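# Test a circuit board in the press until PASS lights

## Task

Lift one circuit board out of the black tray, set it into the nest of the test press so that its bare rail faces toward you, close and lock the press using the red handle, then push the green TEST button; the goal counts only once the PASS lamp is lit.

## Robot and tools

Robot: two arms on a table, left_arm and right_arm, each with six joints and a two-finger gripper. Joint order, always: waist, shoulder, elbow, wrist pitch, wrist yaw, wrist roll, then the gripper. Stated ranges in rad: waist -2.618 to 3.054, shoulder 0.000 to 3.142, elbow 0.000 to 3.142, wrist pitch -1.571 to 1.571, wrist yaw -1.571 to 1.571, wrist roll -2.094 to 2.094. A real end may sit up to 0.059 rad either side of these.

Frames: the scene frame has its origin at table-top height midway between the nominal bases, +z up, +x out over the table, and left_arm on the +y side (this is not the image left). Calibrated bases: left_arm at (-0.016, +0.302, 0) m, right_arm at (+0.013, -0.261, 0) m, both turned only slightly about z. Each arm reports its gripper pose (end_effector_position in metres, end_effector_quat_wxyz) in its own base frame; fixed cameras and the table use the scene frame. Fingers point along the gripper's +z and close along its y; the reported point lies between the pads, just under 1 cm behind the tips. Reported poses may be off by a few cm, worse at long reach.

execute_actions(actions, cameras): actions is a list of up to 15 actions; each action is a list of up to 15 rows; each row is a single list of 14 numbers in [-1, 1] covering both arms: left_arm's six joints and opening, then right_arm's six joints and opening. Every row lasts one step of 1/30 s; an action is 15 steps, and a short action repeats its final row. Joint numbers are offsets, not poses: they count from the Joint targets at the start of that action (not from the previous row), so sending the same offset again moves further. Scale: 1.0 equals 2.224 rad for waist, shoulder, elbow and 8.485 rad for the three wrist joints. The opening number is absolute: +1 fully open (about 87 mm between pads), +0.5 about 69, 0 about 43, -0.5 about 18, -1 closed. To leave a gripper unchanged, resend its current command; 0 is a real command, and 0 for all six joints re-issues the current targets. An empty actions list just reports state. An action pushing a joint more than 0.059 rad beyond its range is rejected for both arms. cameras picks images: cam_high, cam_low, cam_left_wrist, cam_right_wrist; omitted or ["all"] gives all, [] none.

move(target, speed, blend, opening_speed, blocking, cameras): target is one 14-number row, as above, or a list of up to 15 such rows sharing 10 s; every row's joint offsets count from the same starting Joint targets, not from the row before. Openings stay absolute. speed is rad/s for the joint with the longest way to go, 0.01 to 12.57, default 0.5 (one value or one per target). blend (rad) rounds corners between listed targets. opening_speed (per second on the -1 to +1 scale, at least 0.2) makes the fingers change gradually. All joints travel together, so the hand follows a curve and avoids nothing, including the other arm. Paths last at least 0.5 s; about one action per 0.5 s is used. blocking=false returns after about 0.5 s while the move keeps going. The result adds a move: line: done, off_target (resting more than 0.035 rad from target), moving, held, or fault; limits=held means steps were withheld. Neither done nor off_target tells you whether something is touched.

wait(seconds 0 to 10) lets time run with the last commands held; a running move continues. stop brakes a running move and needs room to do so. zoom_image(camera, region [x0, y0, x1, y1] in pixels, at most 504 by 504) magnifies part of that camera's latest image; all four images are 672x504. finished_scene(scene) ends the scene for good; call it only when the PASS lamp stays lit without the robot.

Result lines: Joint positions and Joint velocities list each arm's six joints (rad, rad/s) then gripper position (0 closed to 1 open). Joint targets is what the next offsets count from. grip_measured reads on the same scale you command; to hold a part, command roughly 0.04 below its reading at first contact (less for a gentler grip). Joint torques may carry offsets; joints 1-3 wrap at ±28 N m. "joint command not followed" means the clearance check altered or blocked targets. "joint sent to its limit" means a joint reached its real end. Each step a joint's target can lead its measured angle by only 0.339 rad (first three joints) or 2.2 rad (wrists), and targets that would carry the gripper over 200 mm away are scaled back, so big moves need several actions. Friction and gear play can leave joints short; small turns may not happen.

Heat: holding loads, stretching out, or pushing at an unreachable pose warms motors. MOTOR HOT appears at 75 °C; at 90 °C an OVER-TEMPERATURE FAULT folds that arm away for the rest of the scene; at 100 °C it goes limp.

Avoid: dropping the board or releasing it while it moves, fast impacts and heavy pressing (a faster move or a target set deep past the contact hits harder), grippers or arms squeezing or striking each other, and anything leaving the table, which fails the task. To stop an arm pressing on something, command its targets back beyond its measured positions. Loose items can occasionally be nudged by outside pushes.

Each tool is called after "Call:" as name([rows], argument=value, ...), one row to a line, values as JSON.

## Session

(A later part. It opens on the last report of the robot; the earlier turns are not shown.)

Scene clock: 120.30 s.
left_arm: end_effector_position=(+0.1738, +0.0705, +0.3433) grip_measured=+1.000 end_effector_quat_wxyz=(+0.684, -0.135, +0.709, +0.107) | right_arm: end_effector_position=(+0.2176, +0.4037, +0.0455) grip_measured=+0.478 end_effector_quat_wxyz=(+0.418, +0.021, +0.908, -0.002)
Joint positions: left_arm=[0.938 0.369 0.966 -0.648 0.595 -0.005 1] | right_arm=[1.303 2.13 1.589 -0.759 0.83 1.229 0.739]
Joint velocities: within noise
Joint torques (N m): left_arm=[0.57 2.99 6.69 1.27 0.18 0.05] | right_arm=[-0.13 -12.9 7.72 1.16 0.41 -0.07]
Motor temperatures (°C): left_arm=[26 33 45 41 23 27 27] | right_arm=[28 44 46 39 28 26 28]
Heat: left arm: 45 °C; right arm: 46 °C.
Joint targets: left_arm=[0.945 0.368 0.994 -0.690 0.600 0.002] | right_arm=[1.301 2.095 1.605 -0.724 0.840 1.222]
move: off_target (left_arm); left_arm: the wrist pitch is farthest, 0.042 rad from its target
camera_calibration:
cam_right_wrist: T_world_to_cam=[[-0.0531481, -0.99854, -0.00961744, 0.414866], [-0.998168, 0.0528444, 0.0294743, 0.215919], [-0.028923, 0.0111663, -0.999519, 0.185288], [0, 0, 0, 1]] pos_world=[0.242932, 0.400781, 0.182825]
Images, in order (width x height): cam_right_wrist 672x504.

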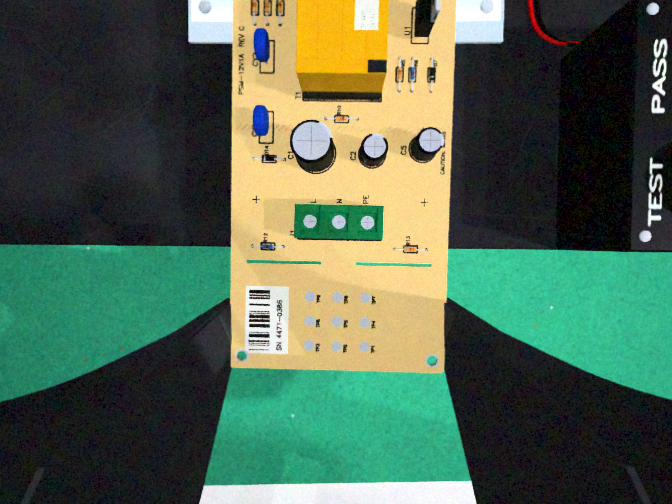

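Call:
move(target=[0,0,0,0,0,0,1, -0.0027,0,-0.0351,0.0085,-0.0047,-0.0029,0.4], speed=0.15, cameras=["cam_right_wrist"])

Call:
zoom_image(camera="cam_right_wrist", region=[150, 0, 540, 140])

Scene clock: 127.87 s.
left_arm: end_effector_position=(+0.1739, +0.0702, +0.3433) grip_measured=+1.000 end_effector_quat_wxyz=(+0.684, -0.134, +0.709, +0.106) | right_arm: end_effector_position=(+0.2133, +0.4013, +0.0295) grip_measured=+0.478 end_effector_quat_wxyz=(+0.408, +0.010, +0.913, +0.001)
Joint positions: left_arm=[0.937 0.369 0.966 -0.648 0.595 -0.005 1] | right_arm=[1.303 2.13 1.531 -0.693 0.805 1.205 0.739]
Joint velocities: within noise
Joint torques (N m): left_arm=[0.54 3.02 6.75 1.25 0.2 0.1] | right_arm=[-0.38 -12.83 5.74 1.26 0.26 -0.08]
Motor temperatures (°C): left_arm=[26 33 45 41 23 27 27] | right_arm=[27 46 45 39 28 26 28]
Heat: left arm: 45 °C; right arm: 46 °C.
Joint targets: left_arm=[0.945 0.368 0.994 -0.690 0.600 0.002] | right_arm=[1.295 2.095 1.527 -0.652 0.800 1.197]
move: off_target (left_arm, right_arm); left_arm: the wrist pitch is farthest, 0.042 rad from its target; right_arm: the wrist pitch is farthest, 0.041 rad from its target
camera_calibration:
cam_right_wrist: T_world_to_cam=[[-0.0308983, -0.999513, -0.00441833, 0.407512], [-0.998228, 0.030633, 0.0510159, 0.220533], [-0.0508557, 0.0059868, -0.998688, 0.175872], [0, 0, 0, 1]] pos_world=[0.241677, 0.399505, 0.166191]
Images, in order (width x height): cam_right_wrist 672x504.

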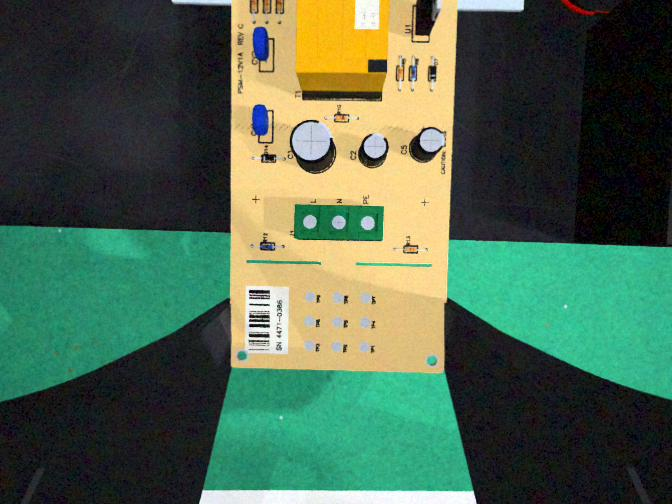

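Scaled by 1.292 from the camera's 672x504 image, which has a finer 960x720 frame.

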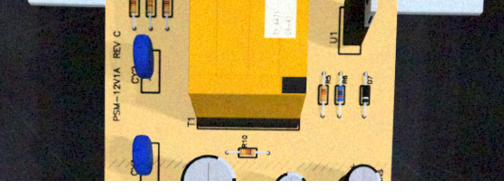

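Call:
move(target=[0,0,0,0,0,0,1, -0.0463,0.0247,0.0292,0.0108,-0.0031,-0.0147,0.4], speed=0.15, cameras=["cam_right_wrist"])

Call:
zoom_image(camera="cam_right_wrist", region=[150, 0, 540, 200])

Scene clock: 131.83 s.
left_arm: end_effector_position=(+0.1739, +0.0702, +0.3433) grip_measured=+1.000 end_effector_quat_wxyz=(+0.684, -0.134, +0.709, +0.106) | right_arm: end_effector_position=(+0.2627, +0.3962, +0.0341) grip_measured=+0.478 end_effector_quat_wxyz=(+0.410, +0.022, +0.912, +0.003)
Joint positions: left_arm=[0.937 0.369 0.966 -0.648 0.595 -0.005 1] | right_arm=[1.19 2.139 1.553 -0.6 0.774 1.079 0.739]
Joint velocities: within noise
Joint torques (N m): left_arm=[0.59 3.03 6.78 1.26 0.21 0.04] | right_arm=[-0.01 -9.51 9.98 1.43 0.28 -0.06]
Motor temperatures (°C): left_arm=[26 33 45 41 23 27 27] | right_arm=[27 47 45 39 28 26 28]
Heat: left arm: 45 °C; right arm: 47 °C.
Joint targets: left_arm=[0.945 0.368 0.994 -0.690 0.600 0.002] | right_arm=[1.192 2.150 1.592 -0.561 0.774 1.073]
move: off_target (left_arm, right_arm); left_arm: the wrist pitch is farthest, 0.042 rad from its target; right_arm: the wrist pitch is farthest, 0.040 rad from its target
camera_calibration:
cam_right_wrist: T_world_to_cam=[[-0.0504298, -0.998533, -0.0196986, 0.40924], [-0.997678, 0.0494628, 0.0468294, 0.262343], [-0.0457864, 0.0220144, -0.998709, 0.17536], [0, 0, 0, 1]] pos_world=[0.290401, 0.391804, 0.17091]
Images, in order (width x height): cam_right_wrist 672x504.

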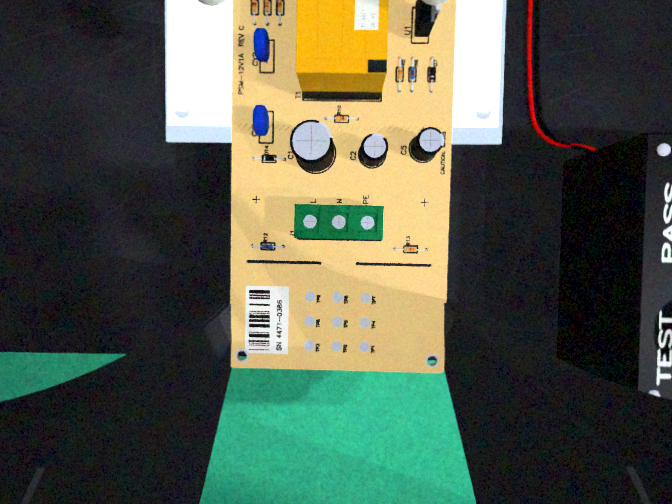

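Scaled by 1.292 from the camera's 672x504 image, which has a finer 960x720 frame.

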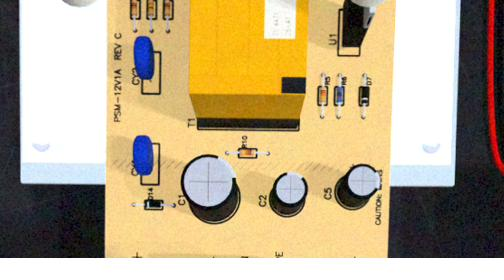

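Call:
move(target=[0,0,0,0,0,0,1, -0.0535,0.0283,0.0328,0.0118,-0.0061,-0.0202,0.4], speed=0.15, cameras=["cam_right_wrist","cam_high"])

Call:
zoom_image(camera="cam_right_wrist", region=[130, 60, 560, 400])

Call:
zoom_image(camera="cam_high", region=[290, 180, 450, 380])

Scene clock: 136.93 s.
left_arm: end_effector_position=(+0.1740, +0.0700, +0.3433) grip_measured=+1.000 end_effector_quat_wxyz=(+0.684, -0.134, +0.709, +0.106) | right_arm: end_effector_position=(+0.3130, +0.3968, +0.0313) grip_measured=+0.478 end_effector_quat_wxyz=(+0.411, +0.009, +0.912, +0.003)
Joint positions: left_arm=[0.935 0.369 0.966 -0.648 0.595 -0.005 1] | right_arm=[1.085 2.199 1.625 -0.511 0.725 0.917 0.739]
Joint velocities: within noise
Joint torques (N m): left_arm=[0.53 2.88 6.72 1.27 0.22 0.08] | right_arm=[-0.65 -9.89 10.28 1.75 0.23 -0.18]
Motor temperatures (°C): left_arm=[26 33 45 41 23 27 27] | right_arm=[27 48 47 39 28 26 28]
Heat: left arm: 45 °C; right arm: 48 °C.
Joint targets: left_arm=[0.945 0.368 0.994 -0.690 0.600 0.002] | right_arm=[1.073 2.213 1.665 -0.460 0.722 0.901]
move: off_target (left_arm, right_arm); left_arm: the wrist pitch is farthest, 0.042 rad from its target; right_arm: the wrist pitch is farthest, 0.051 rad from its target
camera_calibration:
cam_right_wrist: T_world_to_cam=[[-0.026799, -0.999601, -0.00890439, 0.404986], [-0.998609, 0.0263656, 0.0456635, 0.322027], [-0.0454105, 0.0101157, -0.998917, 0.179495], [0, 0, 0, 1]] pos_world=[0.340583, 0.394518, 0.168202]
Images, in order (width x height): cam_high 672x504, cam_right_wrist 672x504.

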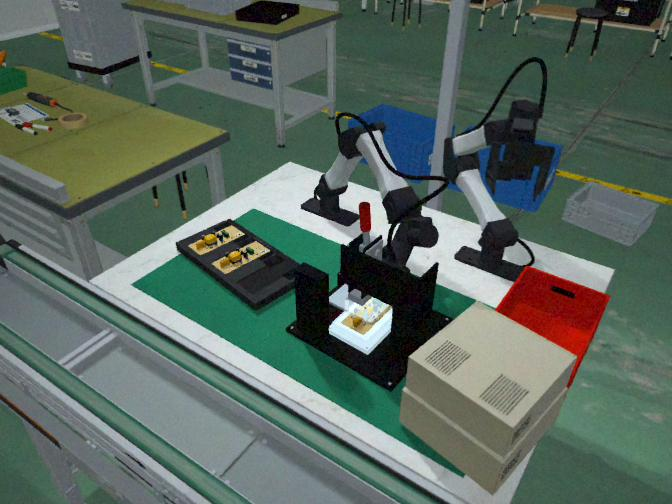

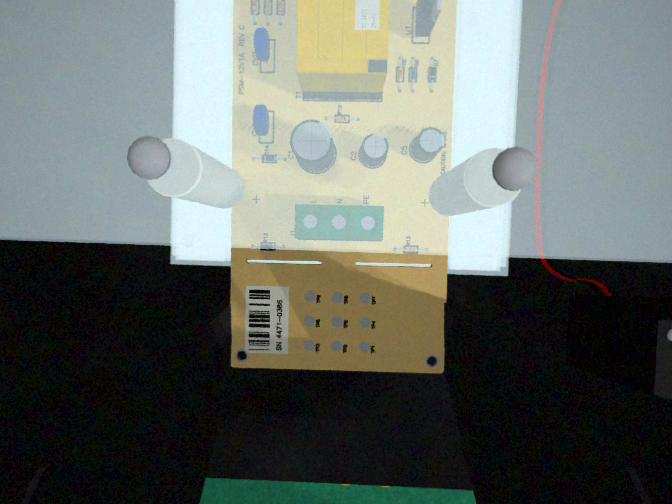

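Scaled by 1.172 from the camera's 672x504 image, which has a finer 960x720 frame.

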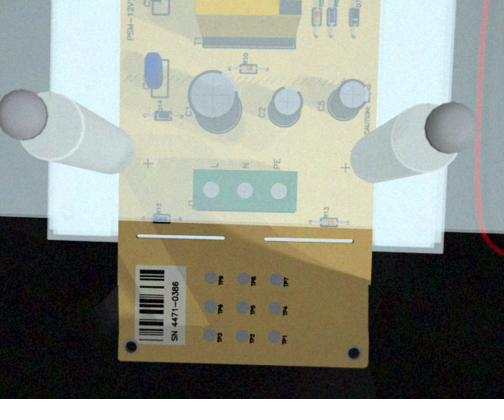

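Scaled by 2.520 from the camera's 672x504 image, which has a finer 960x720 frame.

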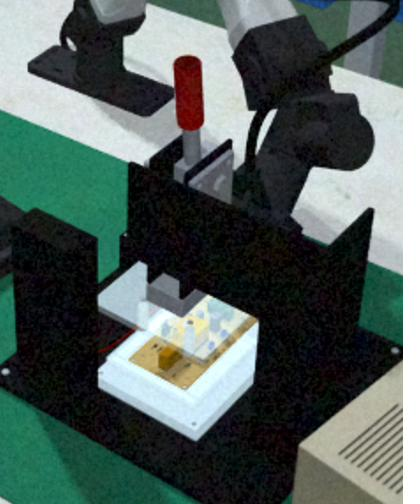

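Call:
zoom_image(camera="cam_right_wrist", region=[140, 200, 300, 320])

Call:
zoom_image(camera="cam_right_wrist", region=[400, 200, 560, 320])

Call:
zoom_image(camera="cam_high", region=[320, 280, 420, 360])

Scaled by 3.150 from the camera's 672x504 image, which has a finer 960x720 frame.

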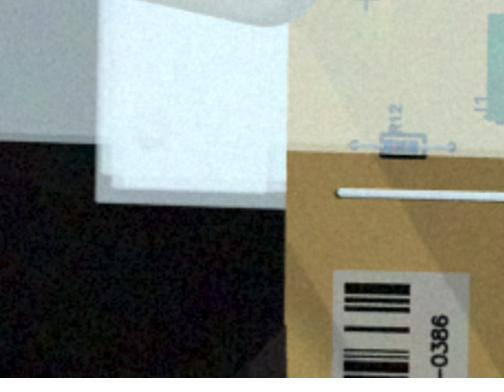

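Scaled by 3.150 from the camera's 672x504 image, which has a finer 960x720 frame.

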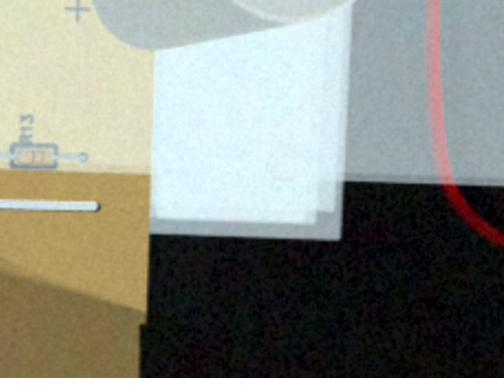

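Scaled by 5.040 from the camera's 672x504 image, which has a finer 960x720 frame.

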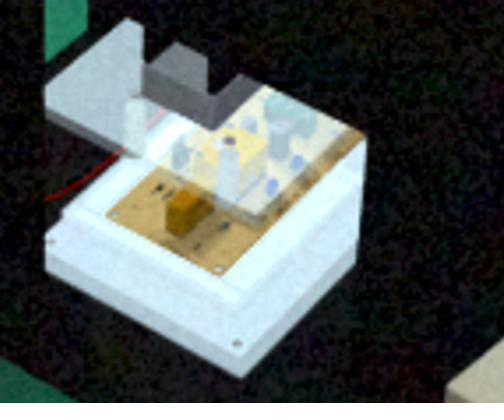

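Call:
move(target=[0,0,0,0,0,0,1, -0.0072,0.018,0.0288,-0.0141,-0.0018,0.007,0.4], speed=0.1, cameras=["cam_right_wrist","cam_high"])

Call:
zoom_image(camera="cam_high", region=[320, 280, 420, 360])

Scene clock: 146.43 s.
left_arm: end_effector_position=(+0.1740, +0.0700, +0.3433) grip_measured=+1.000 end_effector_quat_wxyz=(+0.684, -0.134, +0.709, +0.106) | right_arm: end_effector_position=(+0.3135, +0.3987, +0.0309) grip_measured=+0.478 end_effector_quat_wxyz=(+0.396, +0.017, +0.918, -0.002)
Joint positions: left_arm=[0.935 0.369 0.966 -0.648 0.595 -0.005 1] | right_arm=[1.079 2.228 1.691 -0.587 0.706 0.949 0.739]
Joint velocities: within noise
Joint torques (N m): left_arm=[0.54 3.02 6.8 1.24 0.18 0.05] | right_arm=[-1.57 -9.22 10.09 1.19 0.26 0.15]
Motor temperatures (°C): left_arm=[26 33 45 41 23 27 27] | right_arm=[27 51 49 39 28 26 28]
Heat: left arm: 45 °C; right arm: 51 °C.
Joint targets: left_arm=[0.945 0.368 0.994 -0.690 0.600 0.002] | right_arm=[1.057 2.253 1.729 -0.580 0.707 0.961]
move: off_target (left_arm, right_arm); left_arm: the wrist pitch is farthest, 0.042 rad from its target; right_arm: the elbow is farthest, 0.038 rad from its target
camera_calibration:
cam_right_wrist: T_world_to_cam=[[-0.0458628, -0.998939, -0.00406452, 0.412491], [-0.995898, 0.0454047, 0.0782719, 0.313067], [-0.0780044, 0.00763762, -0.996924, 0.190268], [0, 0, 0, 1]] pos_world=[0.345542, 0.396386, 0.166855]
Images, in order (width x height): cam_high 672x504, cam_right_wrist 672x504.

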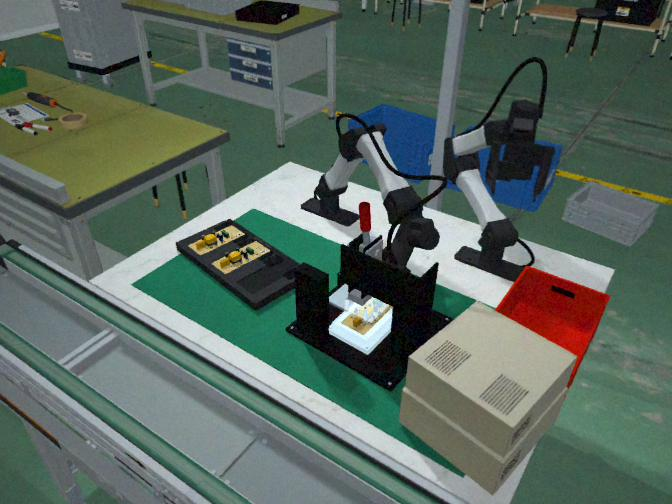

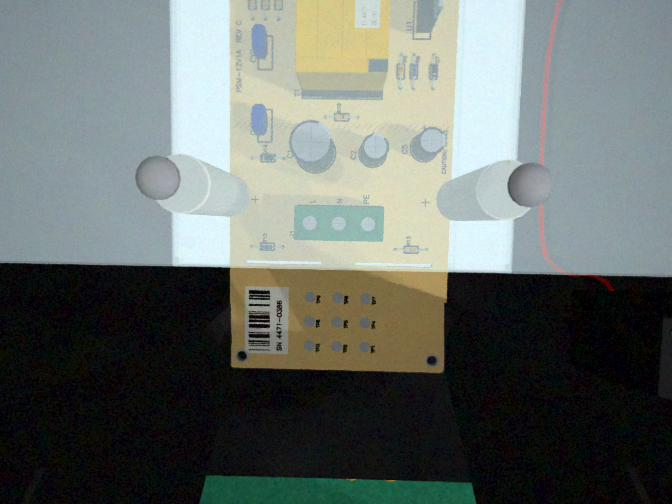

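Scaled by 5.040 from the camera's 672x504 image, which has a finer 960x720 frame.

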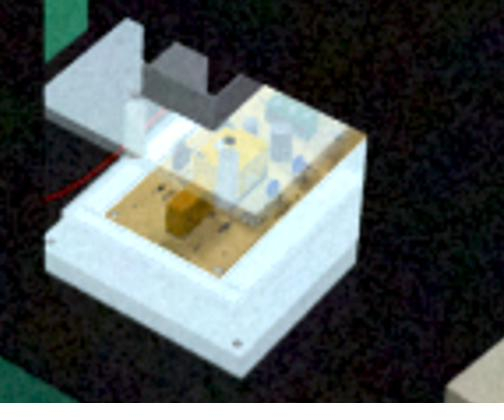

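Call:
move(target=[0,0,0,0,0,0,1, -0.0058,0.0054,-0.0243,0.0085,-0.0012,-0.0042,0.4], speed=0.1, cameras=["cam_right_wrist","cam_high"])

Call:
zoom_image(camera="cam_high", region=[320, 280, 420, 360])

Scene clock: 149.30 s.
left_arm: end_effector_position=(+0.1741, +0.0697, +0.3433) grip_measured=+1.000 end_effector_quat_wxyz=(+0.684, -0.133, +0.709, +0.105) | right_arm: end_effector_position=(+0.3131, +0.3987, +0.0303) grip_measured=+0.478 end_effector_quat_wxyz=(+0.393, +0.013, +0.920, -0.002)
Joint positions: left_arm=[0.934 0.369 0.966 -0.648 0.595 -0.005 1] | right_arm=[1.078 2.228 1.691 -0.588 0.698 0.941 0.739]
Joint velocities: within noise
Joint torques (N m): left_arm=[0.59 2.96 6.79 1.25 0.2 0.09] | right_arm=[-2.5 -8.27 5.14 2.02 0.24 -0.18]
Motor temperatures (°C): left_arm=[26 33 45 41 23 27 27] | right_arm=[27 51 48 39 28 26 28]
Heat: left arm: 45 °C; right arm: 51 °C.
Joint targets: left_arm=[0.945 0.368 0.994 -0.690 0.600 0.002] | right_arm=[1.044 2.265 1.675 -0.508 0.696 0.925]
move: off_target (left_arm, right_arm); left_arm: the wrist pitch is farthest, 0.042 rad from its target; right_arm: the wrist pitch is farthest, 0.080 rad from its target
camera_calibration:
cam_right_wrist: T_world_to_cam=[[-0.0383891, -0.999262, -0.00106253, 0.410162], [-0.995666, 0.0381608, 0.0848146, 0.3154], [-0.0847115, 0.00431388, -0.996396, 0.192954], [0, 0, 0, 1]] pos_world=[0.346124, 0.396991, 0.165943]
Images, in order (width x height): cam_high 672x504, cam_right_wrist 672x504.

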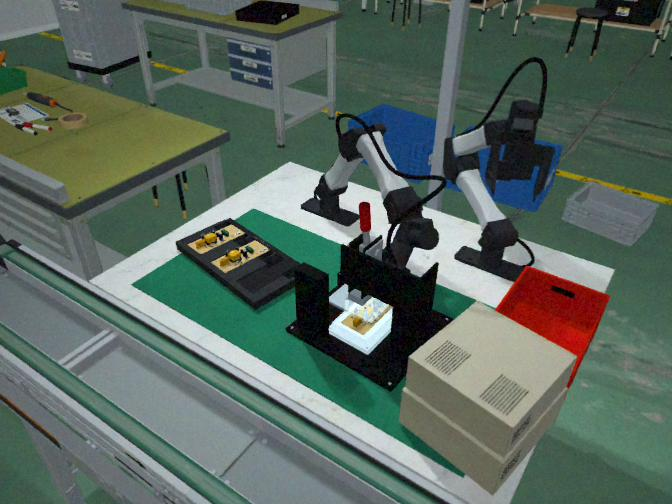

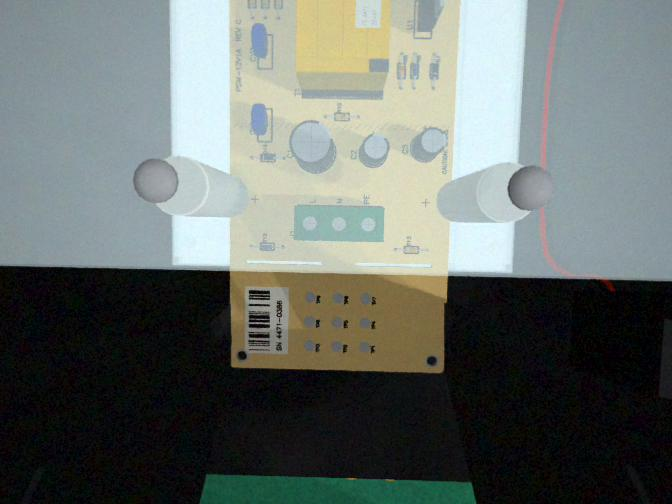

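Scaled by 5.040 from the camera's 672x504 image, which has a finer 960x720 frame.

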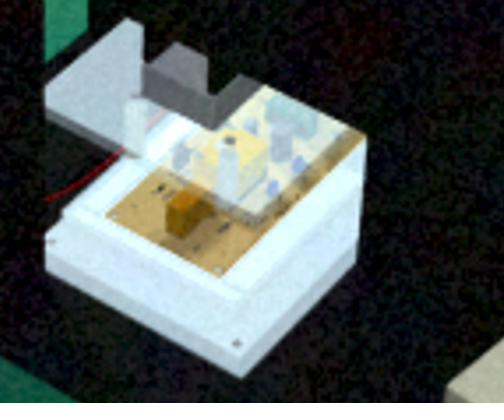

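Call:
move(target=[0,0,0,0,0.059,0,1, 0,0,0,0,0,0,0.4], speed=0.6, cameras=["cam_left_wrist"])

Call:
zoom_image(camera="cam_left_wrist", region=[250, 150, 560, 400])

Scene clock: 155.63 s.
left_arm: end_effector_position=(+0.1819, -0.0158, +0.3462) grip_measured=+1.000 end_effector_quat_wxyz=(+0.695, +0.037, +0.715, -0.072) | right_arm: end_effector_position=(+0.3131, +0.3987, +0.0303) grip_measured=+0.478 end_effector_quat_wxyz=(+0.393, +0.013, +0.920, -0.002)
Joint positions: left_arm=[0.935 0.369 0.966 -0.65 1.09 -0.005 1] | right_arm=[1.078 2.228 1.691 -0.588 0.698 0.941 0.739]
Joint velocities: within noise
Joint torques (N m): left_arm=[0.55 3.3 6.49 1.08 0.26 0.09] | right_arm=[-2.51 -8.28 5.12 2.02 0.24 -0.18]
Motor temperatures (°C): left_arm=[26 33 45 40 23 27 27] | right_arm=[27 51 47 41 28 26 28]
Heat: left arm: 45 °C; right arm: 51 °C.
Joint targets: left_arm=[0.945 0.368 0.994 -0.690 1.101 0.002] | right_arm=[1.044 2.265 1.675 -0.508 0.696 0.925]
move: off_target (left_arm, right_arm); left_arm: the wrist pitch is farthest, 0.040 rad from its target; right_arm: the wrist pitch is farthest, 0.080 rad from its target
camera_calibration:
cam_left_wrist: T_world_to_cam=[[-0.127112, -0.991017, 0.0415764, -0.00632375], [-0.782242, 0.0743846, -0.618518, 0.379314], [0.609869, -0.111144, -0.78467, 0.29666], [0, 0, 0, 1]] pos_world=[0.114988, -0.00151024, 0.467656]
Images, in order (width x height): cam_left_wrist 672x504.

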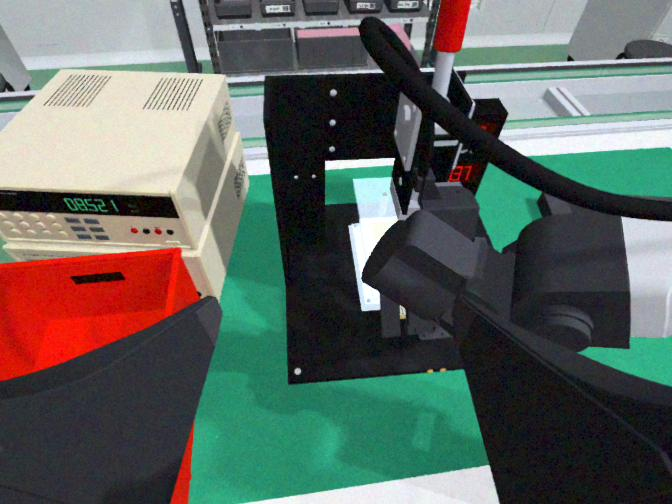

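Scaled by 1.626 from the camera's 672x504 image, which has a finer 960x720 frame.

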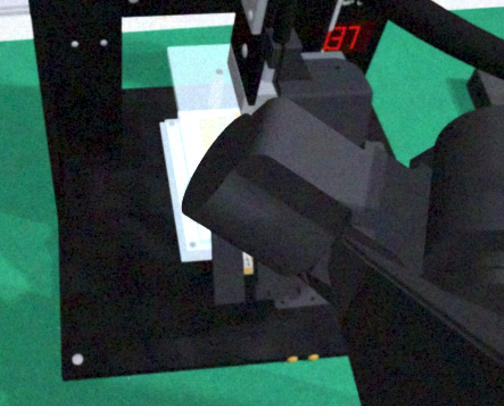

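Call:
execute_actions(actions=[], cameras=["cam_high","cam_right_wrist"])

Call:
zoom_image(camera="cam_high", region=[325, 295, 395, 355])

Call:
zoom_image(camera="cam_right_wrist", region=[150, 100, 350, 300])

Call:
zoom_image(camera="cam_right_wrist", region=[370, 0, 570, 300])

Scene clock: 162.97 s.
left_arm: end_effector_position=(+0.1818, -0.0162, +0.3462) grip_measured=+1.000 end_effector_quat_wxyz=(+0.694, +0.038, +0.715, -0.073) | right_arm: end_effector_position=(+0.3131, +0.3987, +0.0303) grip_measured=+0.478 end_effector_quat_wxyz=(+0.393, +0.013, +0.920, -0.002)
Joint positions: left_arm=[0.934 0.369 0.966 -0.65 1.091 -0.005 1] | right_arm=[1.078 2.228 1.691 -0.588 0.698 0.941 0.739]
Joint velocities: within noise
Joint torques (N m): left_arm=[0.65 3.26 6.46 1.03 0.26 0.08] | right_arm=[-2.51 -8.27 5.14 2.02 0.24 -0.18]
Motor temperatures (°C): left_arm=[26 33 45 40 23 27 27] | right_arm=[27 51 46 42 28 26 28]
Heat: left arm: 45 °C; right arm: 51 °C.
Joint targets: left_arm=[0.945 0.368 0.994 -0.690 1.101 0.002] | right_arm=[1.044 2.265 1.675 -0.508 0.696 0.925]
Tool commands: left_gripper/opening=+1.0 right_gripper/opening=+0.4
camera_calibration:
cam_right_wrist: T_world_to_cam=[[-0.0383891, -0.999262, -0.00106253, 0.410162], [-0.995666, 0.0381608, 0.0848146, 0.3154], [-0.0847115, 0.00431388, -0.996396, 0.192954], [0, 0, 0, 1]] pos_world=[0.346124, 0.396991, 0.165943]
Images, in order (width x height): cam_high 672x504, cam_right_wrist 672x504.

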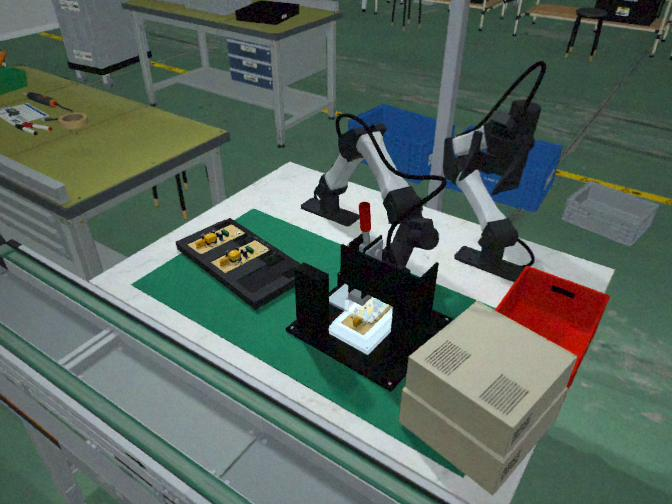

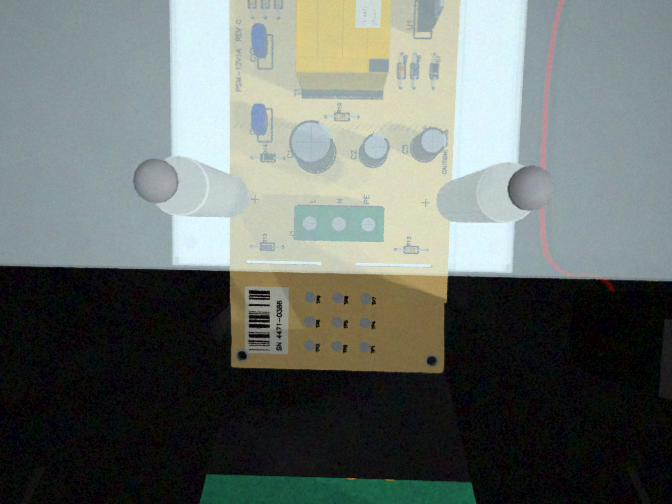

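Scaled by 7.200 from the camera's 672x504 image, which has a finer 960x720 frame.

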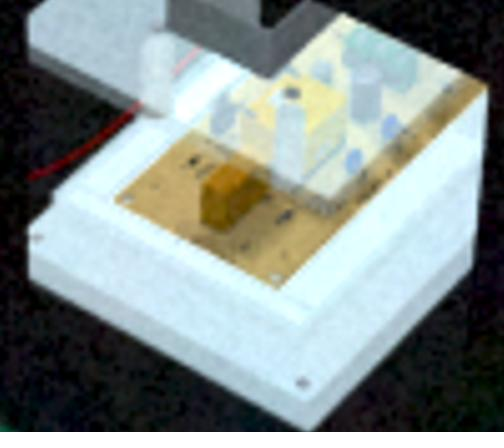

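Scaled by 2.520 from the camera's 672x504 image, which has a finer 960x720 frame.

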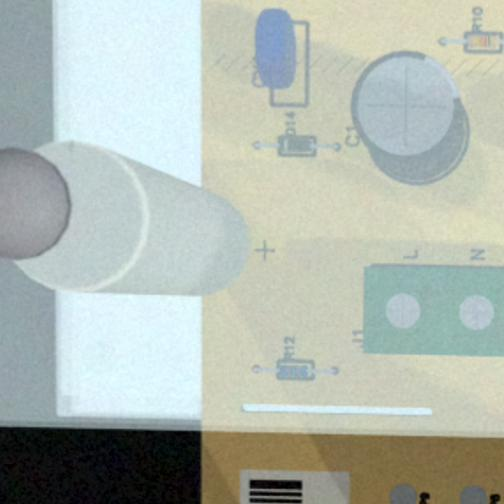

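Scaled by 1.680 from the camera's 672x504 image, which has a finer 960x720 frame.

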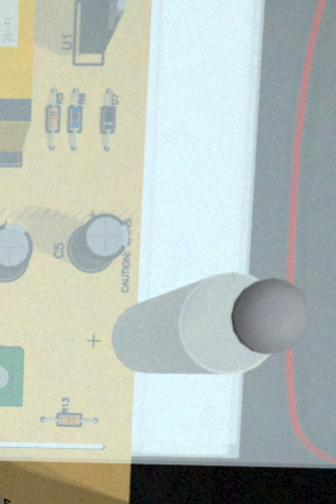

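Call:
move(target=[0,0,0,0,0,0,1, 0.0125,0,0,-0.0047,0,0,0.4], speed=0.1, cameras=["cam_right_wrist"])

Call:
move(target=[0,0,0,0,0,0,1, 0,0,0,0,0,0,0.62], opening_speed=0.25, cameras=["cam_right_wrist","cam_high"])

Call:
zoom_image(camera="cam_high", region=[325, 295, 395, 355])

Scene clock: 169.30 s.
left_arm: end_effector_position=(+0.1818, -0.0162, +0.3462) grip_measured=+1.000 end_effector_quat_wxyz=(+0.694, +0.038, +0.715, -0.073) | right_arm: end_effector_position=(+0.3131, +0.3987, +0.0303) grip_measured=+0.478 end_effector_quat_wxyz=(+0.393, +0.013, +0.920, -0.002)
Joint positions: left_arm=[0.934 0.369 0.966 -0.65 1.091 -0.005 1] | right_arm=[1.078 2.228 1.691 -0.588 0.698 0.941 0.739]
Joint velocities: within noise
Joint torques (N m): left_arm=[0.5 3.19 6.49 1.06 0.27 0.1] | right_arm=[0.01 -8.27 5.12 1.56 0.24 -0.18]
Motor temperatures (°C): left_arm=[26 33 45 40 23 27 27] | right_arm=[27 51 45 43 28 26 28]
Heat: left arm: 45 °C; right arm: 51 °C.
Joint targets: left_arm=[0.945 0.368 0.994 -0.690 1.101 0.002] | right_arm=[1.072 2.265 1.675 -0.548 0.696 0.925]
move: off_target (left_arm, right_arm); left_arm: the wrist pitch is farthest, 0.040 rad from its target; right_arm: the wrist pitch is farthest, 0.040 rad from its target
camera_calibration:
cam_right_wrist: T_world_to_cam=[[-0.0383891, -0.999262, -0.00106253, 0.410162], [-0.995666, 0.0381608, 0.0848146, 0.3154], [-0.0847115, 0.00431388, -0.996396, 0.192954], [0, 0, 0, 1]] pos_world=[0.346124, 0.396991, 0.165943]
Images, in order (width x height): cam_right_wrist 672x504.

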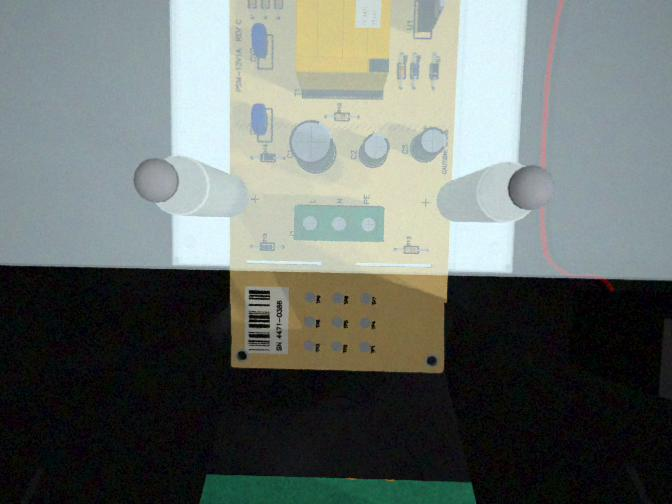

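Scene clock: 170.40 s.
left_arm: end_effector_position=(+0.1818, -0.0162, +0.3462) grip_measured=+1.000 end_effector_quat_wxyz=(+0.694, +0.038, +0.715, -0.073) | right_arm: end_effector_position=(+0.3119, +0.3959, +0.0164) grip_measured=+0.620 end_effector_quat_wxyz=(+0.388, +0.005, +0.922, -0.014)
Joint positions: left_arm=[0.934 0.369 0.966 -0.65 1.091 -0.005 1] | right_arm=[1.078 2.253 1.681 -0.578 0.699 0.932 0.81]
Joint velocities: within noise
Joint torques (N m): left_arm=[0.7 3.32 6.6 1.03 0.25 0.06] | right_arm=[0.01 -10.29 5.81 1.41 0.24 -0.07]
Motor temperatures (°C): left_arm=[26 33 45 40 23 27 27] | right_arm=[27 51 45 43 28 26 28]
Heat: left arm: 45 °C; right arm: 51 °C.
Joint targets: left_arm=[0.945 0.368 0.994 -0.690 1.101 0.002] | right_arm=[1.072 2.265 1.675 -0.548 0.696 0.925]
move: off_target (left_arm); left_arm: the wrist pitch is farthest, 0.040 rad from its target
camera_calibration:
cam_right_wrist: T_world_to_cam=[[-0.0326395, -0.999116, 0.0264747, 0.404985], [-0.994872, 0.0350152, 0.0948903, 0.316191], [-0.0957335, -0.0232418, -0.995136, 0.193374], [0, 0, 0, 1]] pos_world=[0.3463, 0.398051, 0.151708]
Images, in order (width x height): cam_high 672x504, cam_right_wrist 672x504.

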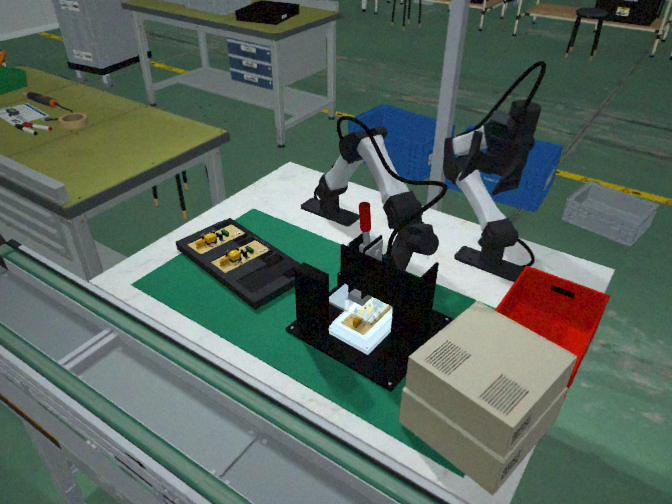

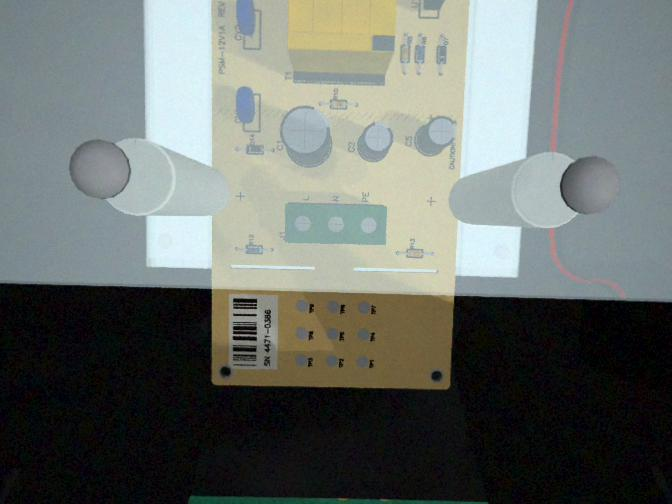

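Scaled by 7.200 from the camera's 672x504 image, which has a finer 960x720 frame.

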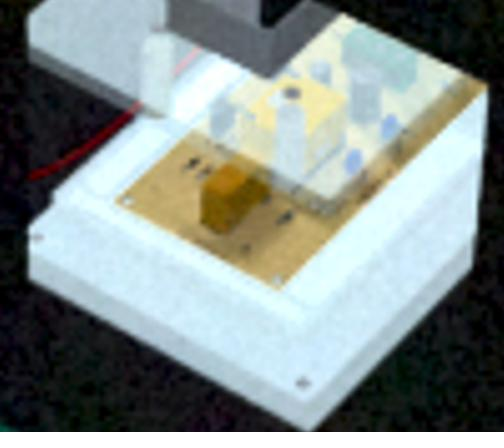

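Call:
zoom_image(camera="cam_right_wrist", region=[130, 140, 330, 300])

Call:
zoom_image(camera="cam_right_wrist", region=[380, 140, 580, 300])

Scaled by 2.520 from the camera's 672x504 image, which has a finer 960x720 frame.

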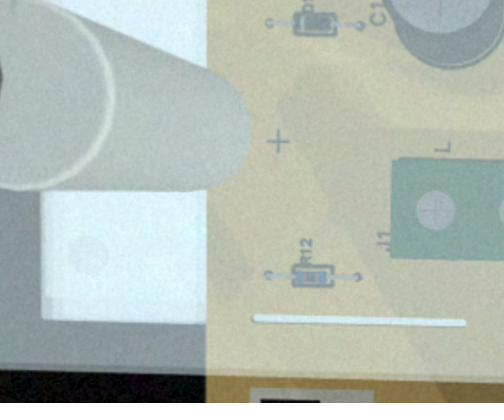

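Scaled by 2.520 from the camera's 672x504 image, which has a finer 960x720 frame.

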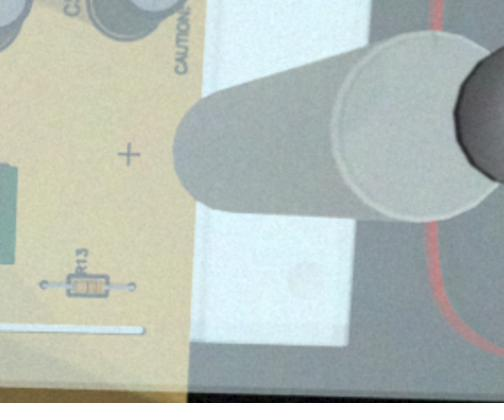

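Call:
move(target=[0,0,0,0,0,0,1, 0,0,0,0,0,0,1], opening_speed=0.6, cameras=[])

Call:
move(target=[0,0,0,0,0,0,1, 0.1223,-0.0976,0.0715,-0.0655,0.0148,0.0454,1], speed=0.25)

Scene clock: 175.20 s.
left_arm: end_effector_position=(+0.1818, -0.0162, +0.3462) grip_measured=+1.000 end_effector_quat_wxyz=(+0.694, +0.038, +0.715, -0.073) | right_arm: end_effector_position=(+0.3144, +0.3941, +0.0165) grip_measured=+0.975 end_effector_quat_wxyz=(+0.388, +0.007, +0.922, -0.014)
Joint positions: left_arm=[0.934 0.369 0.966 -0.65 1.091 -0.005 1] | right_arm=[1.071 2.253 1.681 -0.577 0.699 0.932 0.988]
Joint velocities: within noise
Joint torques (N m): left_arm=[0.72 3.36 6.54 1.06 0.23 0.09] | right_arm=[0.01 -10.3 5.81 1.41 0.24 -0.07]
Motor temperatures (°C): left_arm=[26 33 45 40 23 27 27] | right_arm=[27 51 45 42 28 26 28]
Heat: left arm: 45 °C; right arm: 51 °C.
Joint targets: left_arm=[0.945 0.368 0.994 -0.690 1.101 0.002] | right_arm=[1.072 2.265 1.675 -0.548 0.696 0.925]
move: off_target (left_arm); left_arm: the wrist pitch is farthest, 0.040 rad from its target
No camera images: "cameras" was empty.

Scene clock: 177.17 s.
left_arm: end_effector_position=(+0.1818, -0.0162, +0.3462) grip_measured=+1.000 end_effector_quat_wxyz=(+0.694, +0.038, +0.715, -0.073) | right_arm: end_effector_position=(+0.2259, +0.4075, +0.0641) grip_measured=+0.975 end_effector_quat_wxyz=(+0.386, +0.004, +0.922, -0.019)
Joint positions: left_arm=[0.934 0.369 0.966 -0.65 1.091 -0.005 1] | right_arm=[1.266 2.166 1.752 -0.91 0.761 1.176 0.988]
Joint velocities: within noise
Joint torques (N m): left_arm=[0.55 3.32 6.61 1.09 0.24 0.1] | right_arm=[-0.12 -10.89 6.76 0.75 0.3 0.01]
Motor temperatures (°C): left_arm=[26 33 45 40 23 27 27] | right_arm=[27 52 45 41 28 26 28]
Heat: left arm: 45 °C; right arm: 52 °C.
Joint targets: left_arm=[0.945 0.368 0.994 -0.690 1.101 0.002] | right_arm=[1.263 2.160 1.757 -0.910 0.761 1.176]
move: held (right_arm; a check stopped the path), off_target (left_arm); limits=held; left_arm: the wrist pitch is farthest, 0.040 rad from its target; right_arm: the wrist pitch is farthest, 0.194 rad from its target
joint command not followed: on one or more control steps a check withheld the commanded joint targets of the right arm, and it was not sent them on those steps.
cause: the commanded joint targets, or the way to them, would bring a part of the robot too close to another arm (this arm's wrist (the part past the wrist pitch) and the left arm's fingers).
camera_calibration:
cam_left_wrist: T_world_to_cam=[[-0.129314, -0.99073, 0.0416178, -0.0062903], [-0.782042, 0.0760912, -0.618563, 0.379329], [0.609662, -0.112536, -0.784632, 0.296642], [0, 0, 0, 1]] pos_world=[0.114987, -0.00171276, 0.467656]
cam_right_wrist: T_world_to_cam=[[-0.0360069, -0.998687, 0.0364465, 0.412526], [-0.994279, 0.0394702, 0.0992538, 0.223511], [-0.100562, -0.0326642, -0.994394, 0.237747], [0, 0, 0, 1]] pos_world=[0.260994, 0.410928, 0.199195]

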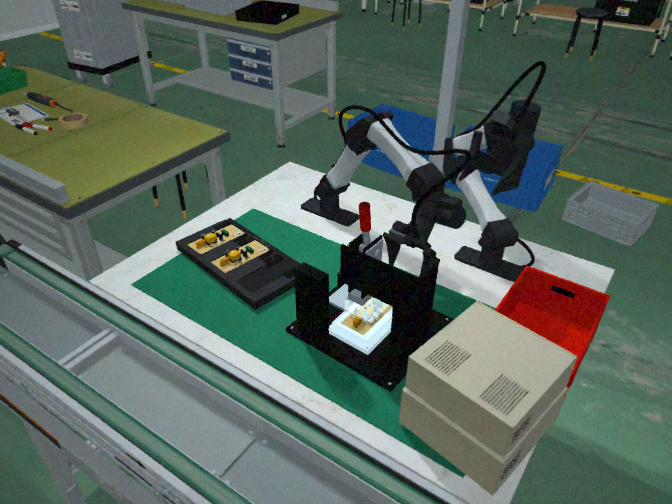

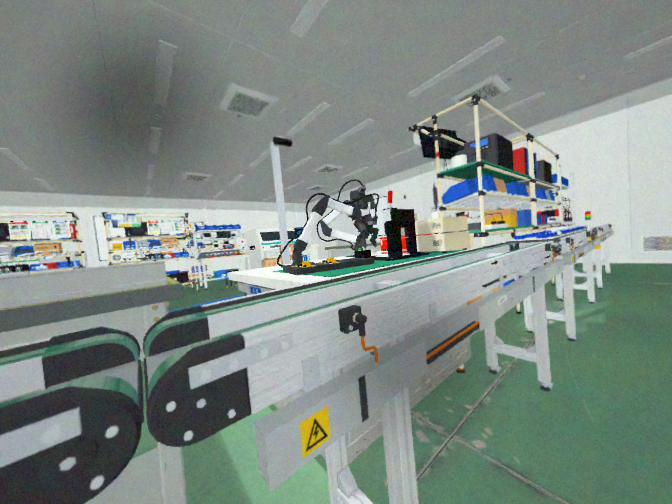

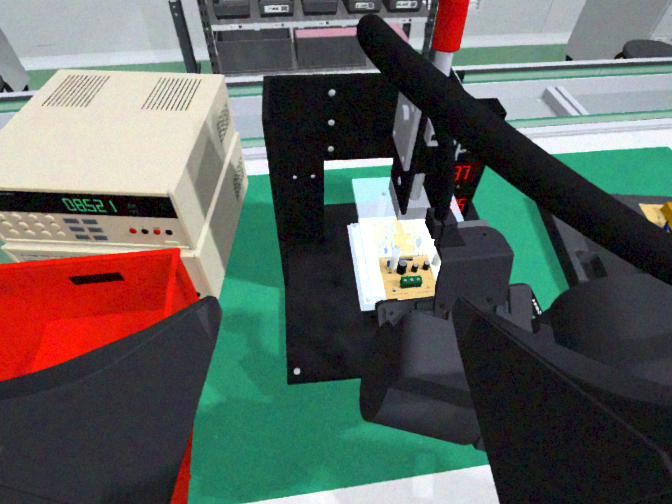

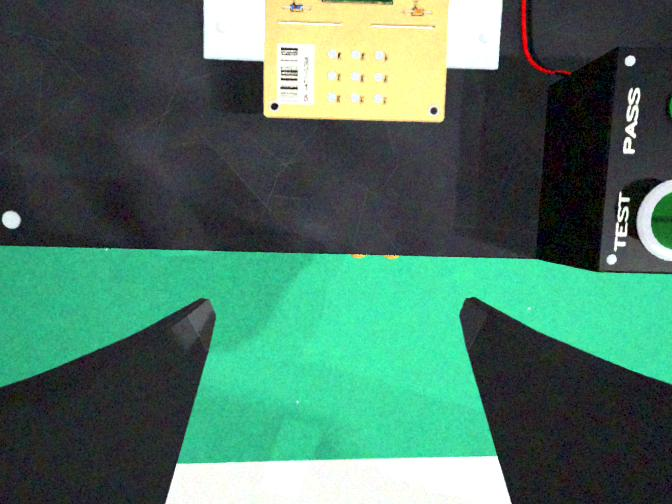

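Call:
zoom_image(camera="cam_left_wrist", region=[330, 170, 480, 330])

Call:
zoom_image(camera="cam_right_wrist", region=[180, 0, 540, 140])

Scaled by 3.150 from the camera's 672x504 image, which has a finer 960x720 frame.

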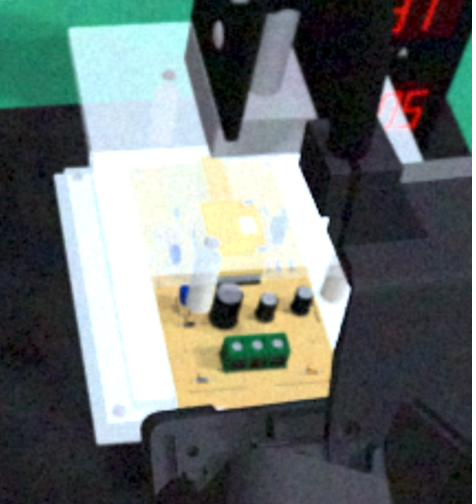

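Scaled by 1.400 from the camera's 672x504 image, which has a finer 960x720 frame.

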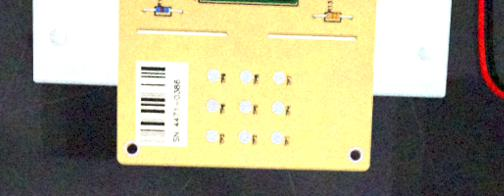

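Call:
move(target=[0,0,0,0,-0.059,0,1, 0,0,0,0,0,0,1], speed=0.7, cameras=[])

Call:
move([
  [0,0,0,0,0,0,1, 0.0166,-0.0719,-0.0031,-0.0165,0,0.0028,1],
  [0,0,0,0,0,0,1, -0.0477,-0.3507,-0.2639,-0.0106,-0.0025,-0.0066,1],
  [0,0,0,0,0,0,1, -0.6128,-0.4766,-0.3853,0.0365,-0.0661,-0.115,1],
], speed=[0.4,0.6,0.7], blend=[0.05,0.1,0], cameras=["cam_high","cam_left_wrist"])

Scene clock: 181.17 s.
left_arm: end_effector_position=(+0.1744, +0.0683, +0.3428) grip_measured=+1.000 end_effector_quat_wxyz=(+0.684, -0.131, +0.710, +0.102) | right_arm: end_effector_position=(+0.2246, +0.4082, +0.0641) grip_measured=+0.975 end_effector_quat_wxyz=(+0.386, +0.003, +0.922, -0.018)
Joint positions: left_arm=[0.94 0.369 0.966 -0.65 0.609 -0.005 1] | right_arm=[1.269 2.166 1.752 -0.91 0.761 1.176 0.988]
Joint velocities: within noise
Joint torques (N m): left_arm=[0.61 3.08 6.74 1.29 0.05 0.08] | right_arm=[-0.12 -10.92 6.83 0.75 0.3 0]
Motor temperatures (°C): left_arm=[26 33 45 40 23 27 27] | right_arm=[27 53 44 40 28 26 28]
Heat: left arm: 45 °C; right arm: 53 °C.
Joint targets: left_arm=[0.945 0.368 0.994 -0.690 0.600 0.002] | right_arm=[1.263 2.160 1.757 -0.910 0.761 1.176]
move: off_target (left_arm); left_arm: the wrist pitch is farthest, 0.040 rad from its target
No camera images: "cameras" was empty.

Scene clock: 185.20 s.
left_arm: end_effector_position=(+0.1745, +0.0681, +0.3428) grip_measured=+1.000 end_effector_quat_wxyz=(+0.684, -0.131, +0.711, +0.101) | right_arm: end_effector_position=(+0.2843, -0.0563, +0.1440) grip_measured=+0.975 end_effector_quat_wxyz=(+0.351, +0.178, +0.916, -0.079)
Joint positions: left_arm=[0.938 0.369 0.966 -0.65 0.608 -0.005 1] | right_arm=[-0.097 1.122 0.908 -0.645 0.211 0.208 0.988]
Joint velocities: within noise
Joint torques (N m): left_arm=[0.53 3.07 6.78 1.29 0.05 0.07] | right_arm=[-0.24 -4.33 6.41 2.17 -0.06 -0.08]
Motor temperatures (°C): left_arm=[26 33 45 40 23 27 27] | right_arm=[27 53 44 40 27 26 28]
Heat: left arm: 45 °C; right arm: 53 °C.
Joint targets: left_arm=[0.945 0.368 0.994 -0.690 0.600 0.002] | right_arm=[-0.100 1.100 0.900 -0.600 0.201 0.200]
move: off_target (left_arm, right_arm); left_arm: the wrist pitch is farthest, 0.040 rad from its target; right_arm: the wrist pitch is farthest, 0.045 rad from its target
camera_calibration:
cam_left_wrist: T_world_to_cam=[[0.350028, -0.936421, 0.0244368, -0.00500181], [-0.741309, -0.292856, -0.603901, 0.37802], [0.572662, 0.193267, -0.796684, 0.297628], [0, 0, 0, 1]] pos_world=[0.11154, 0.0484998, 0.465524]
Images, in order (width x height): cam_high 672x504, cam_left_wrist 672x504.

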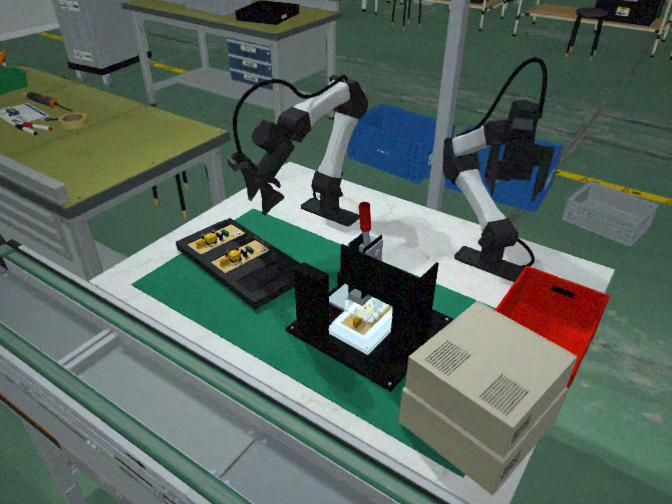

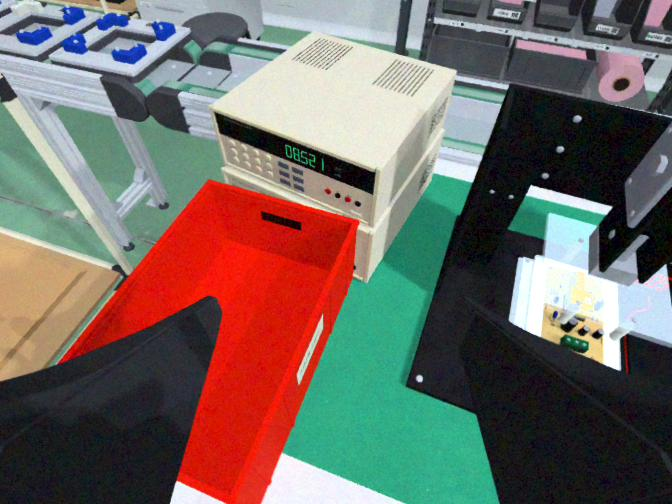

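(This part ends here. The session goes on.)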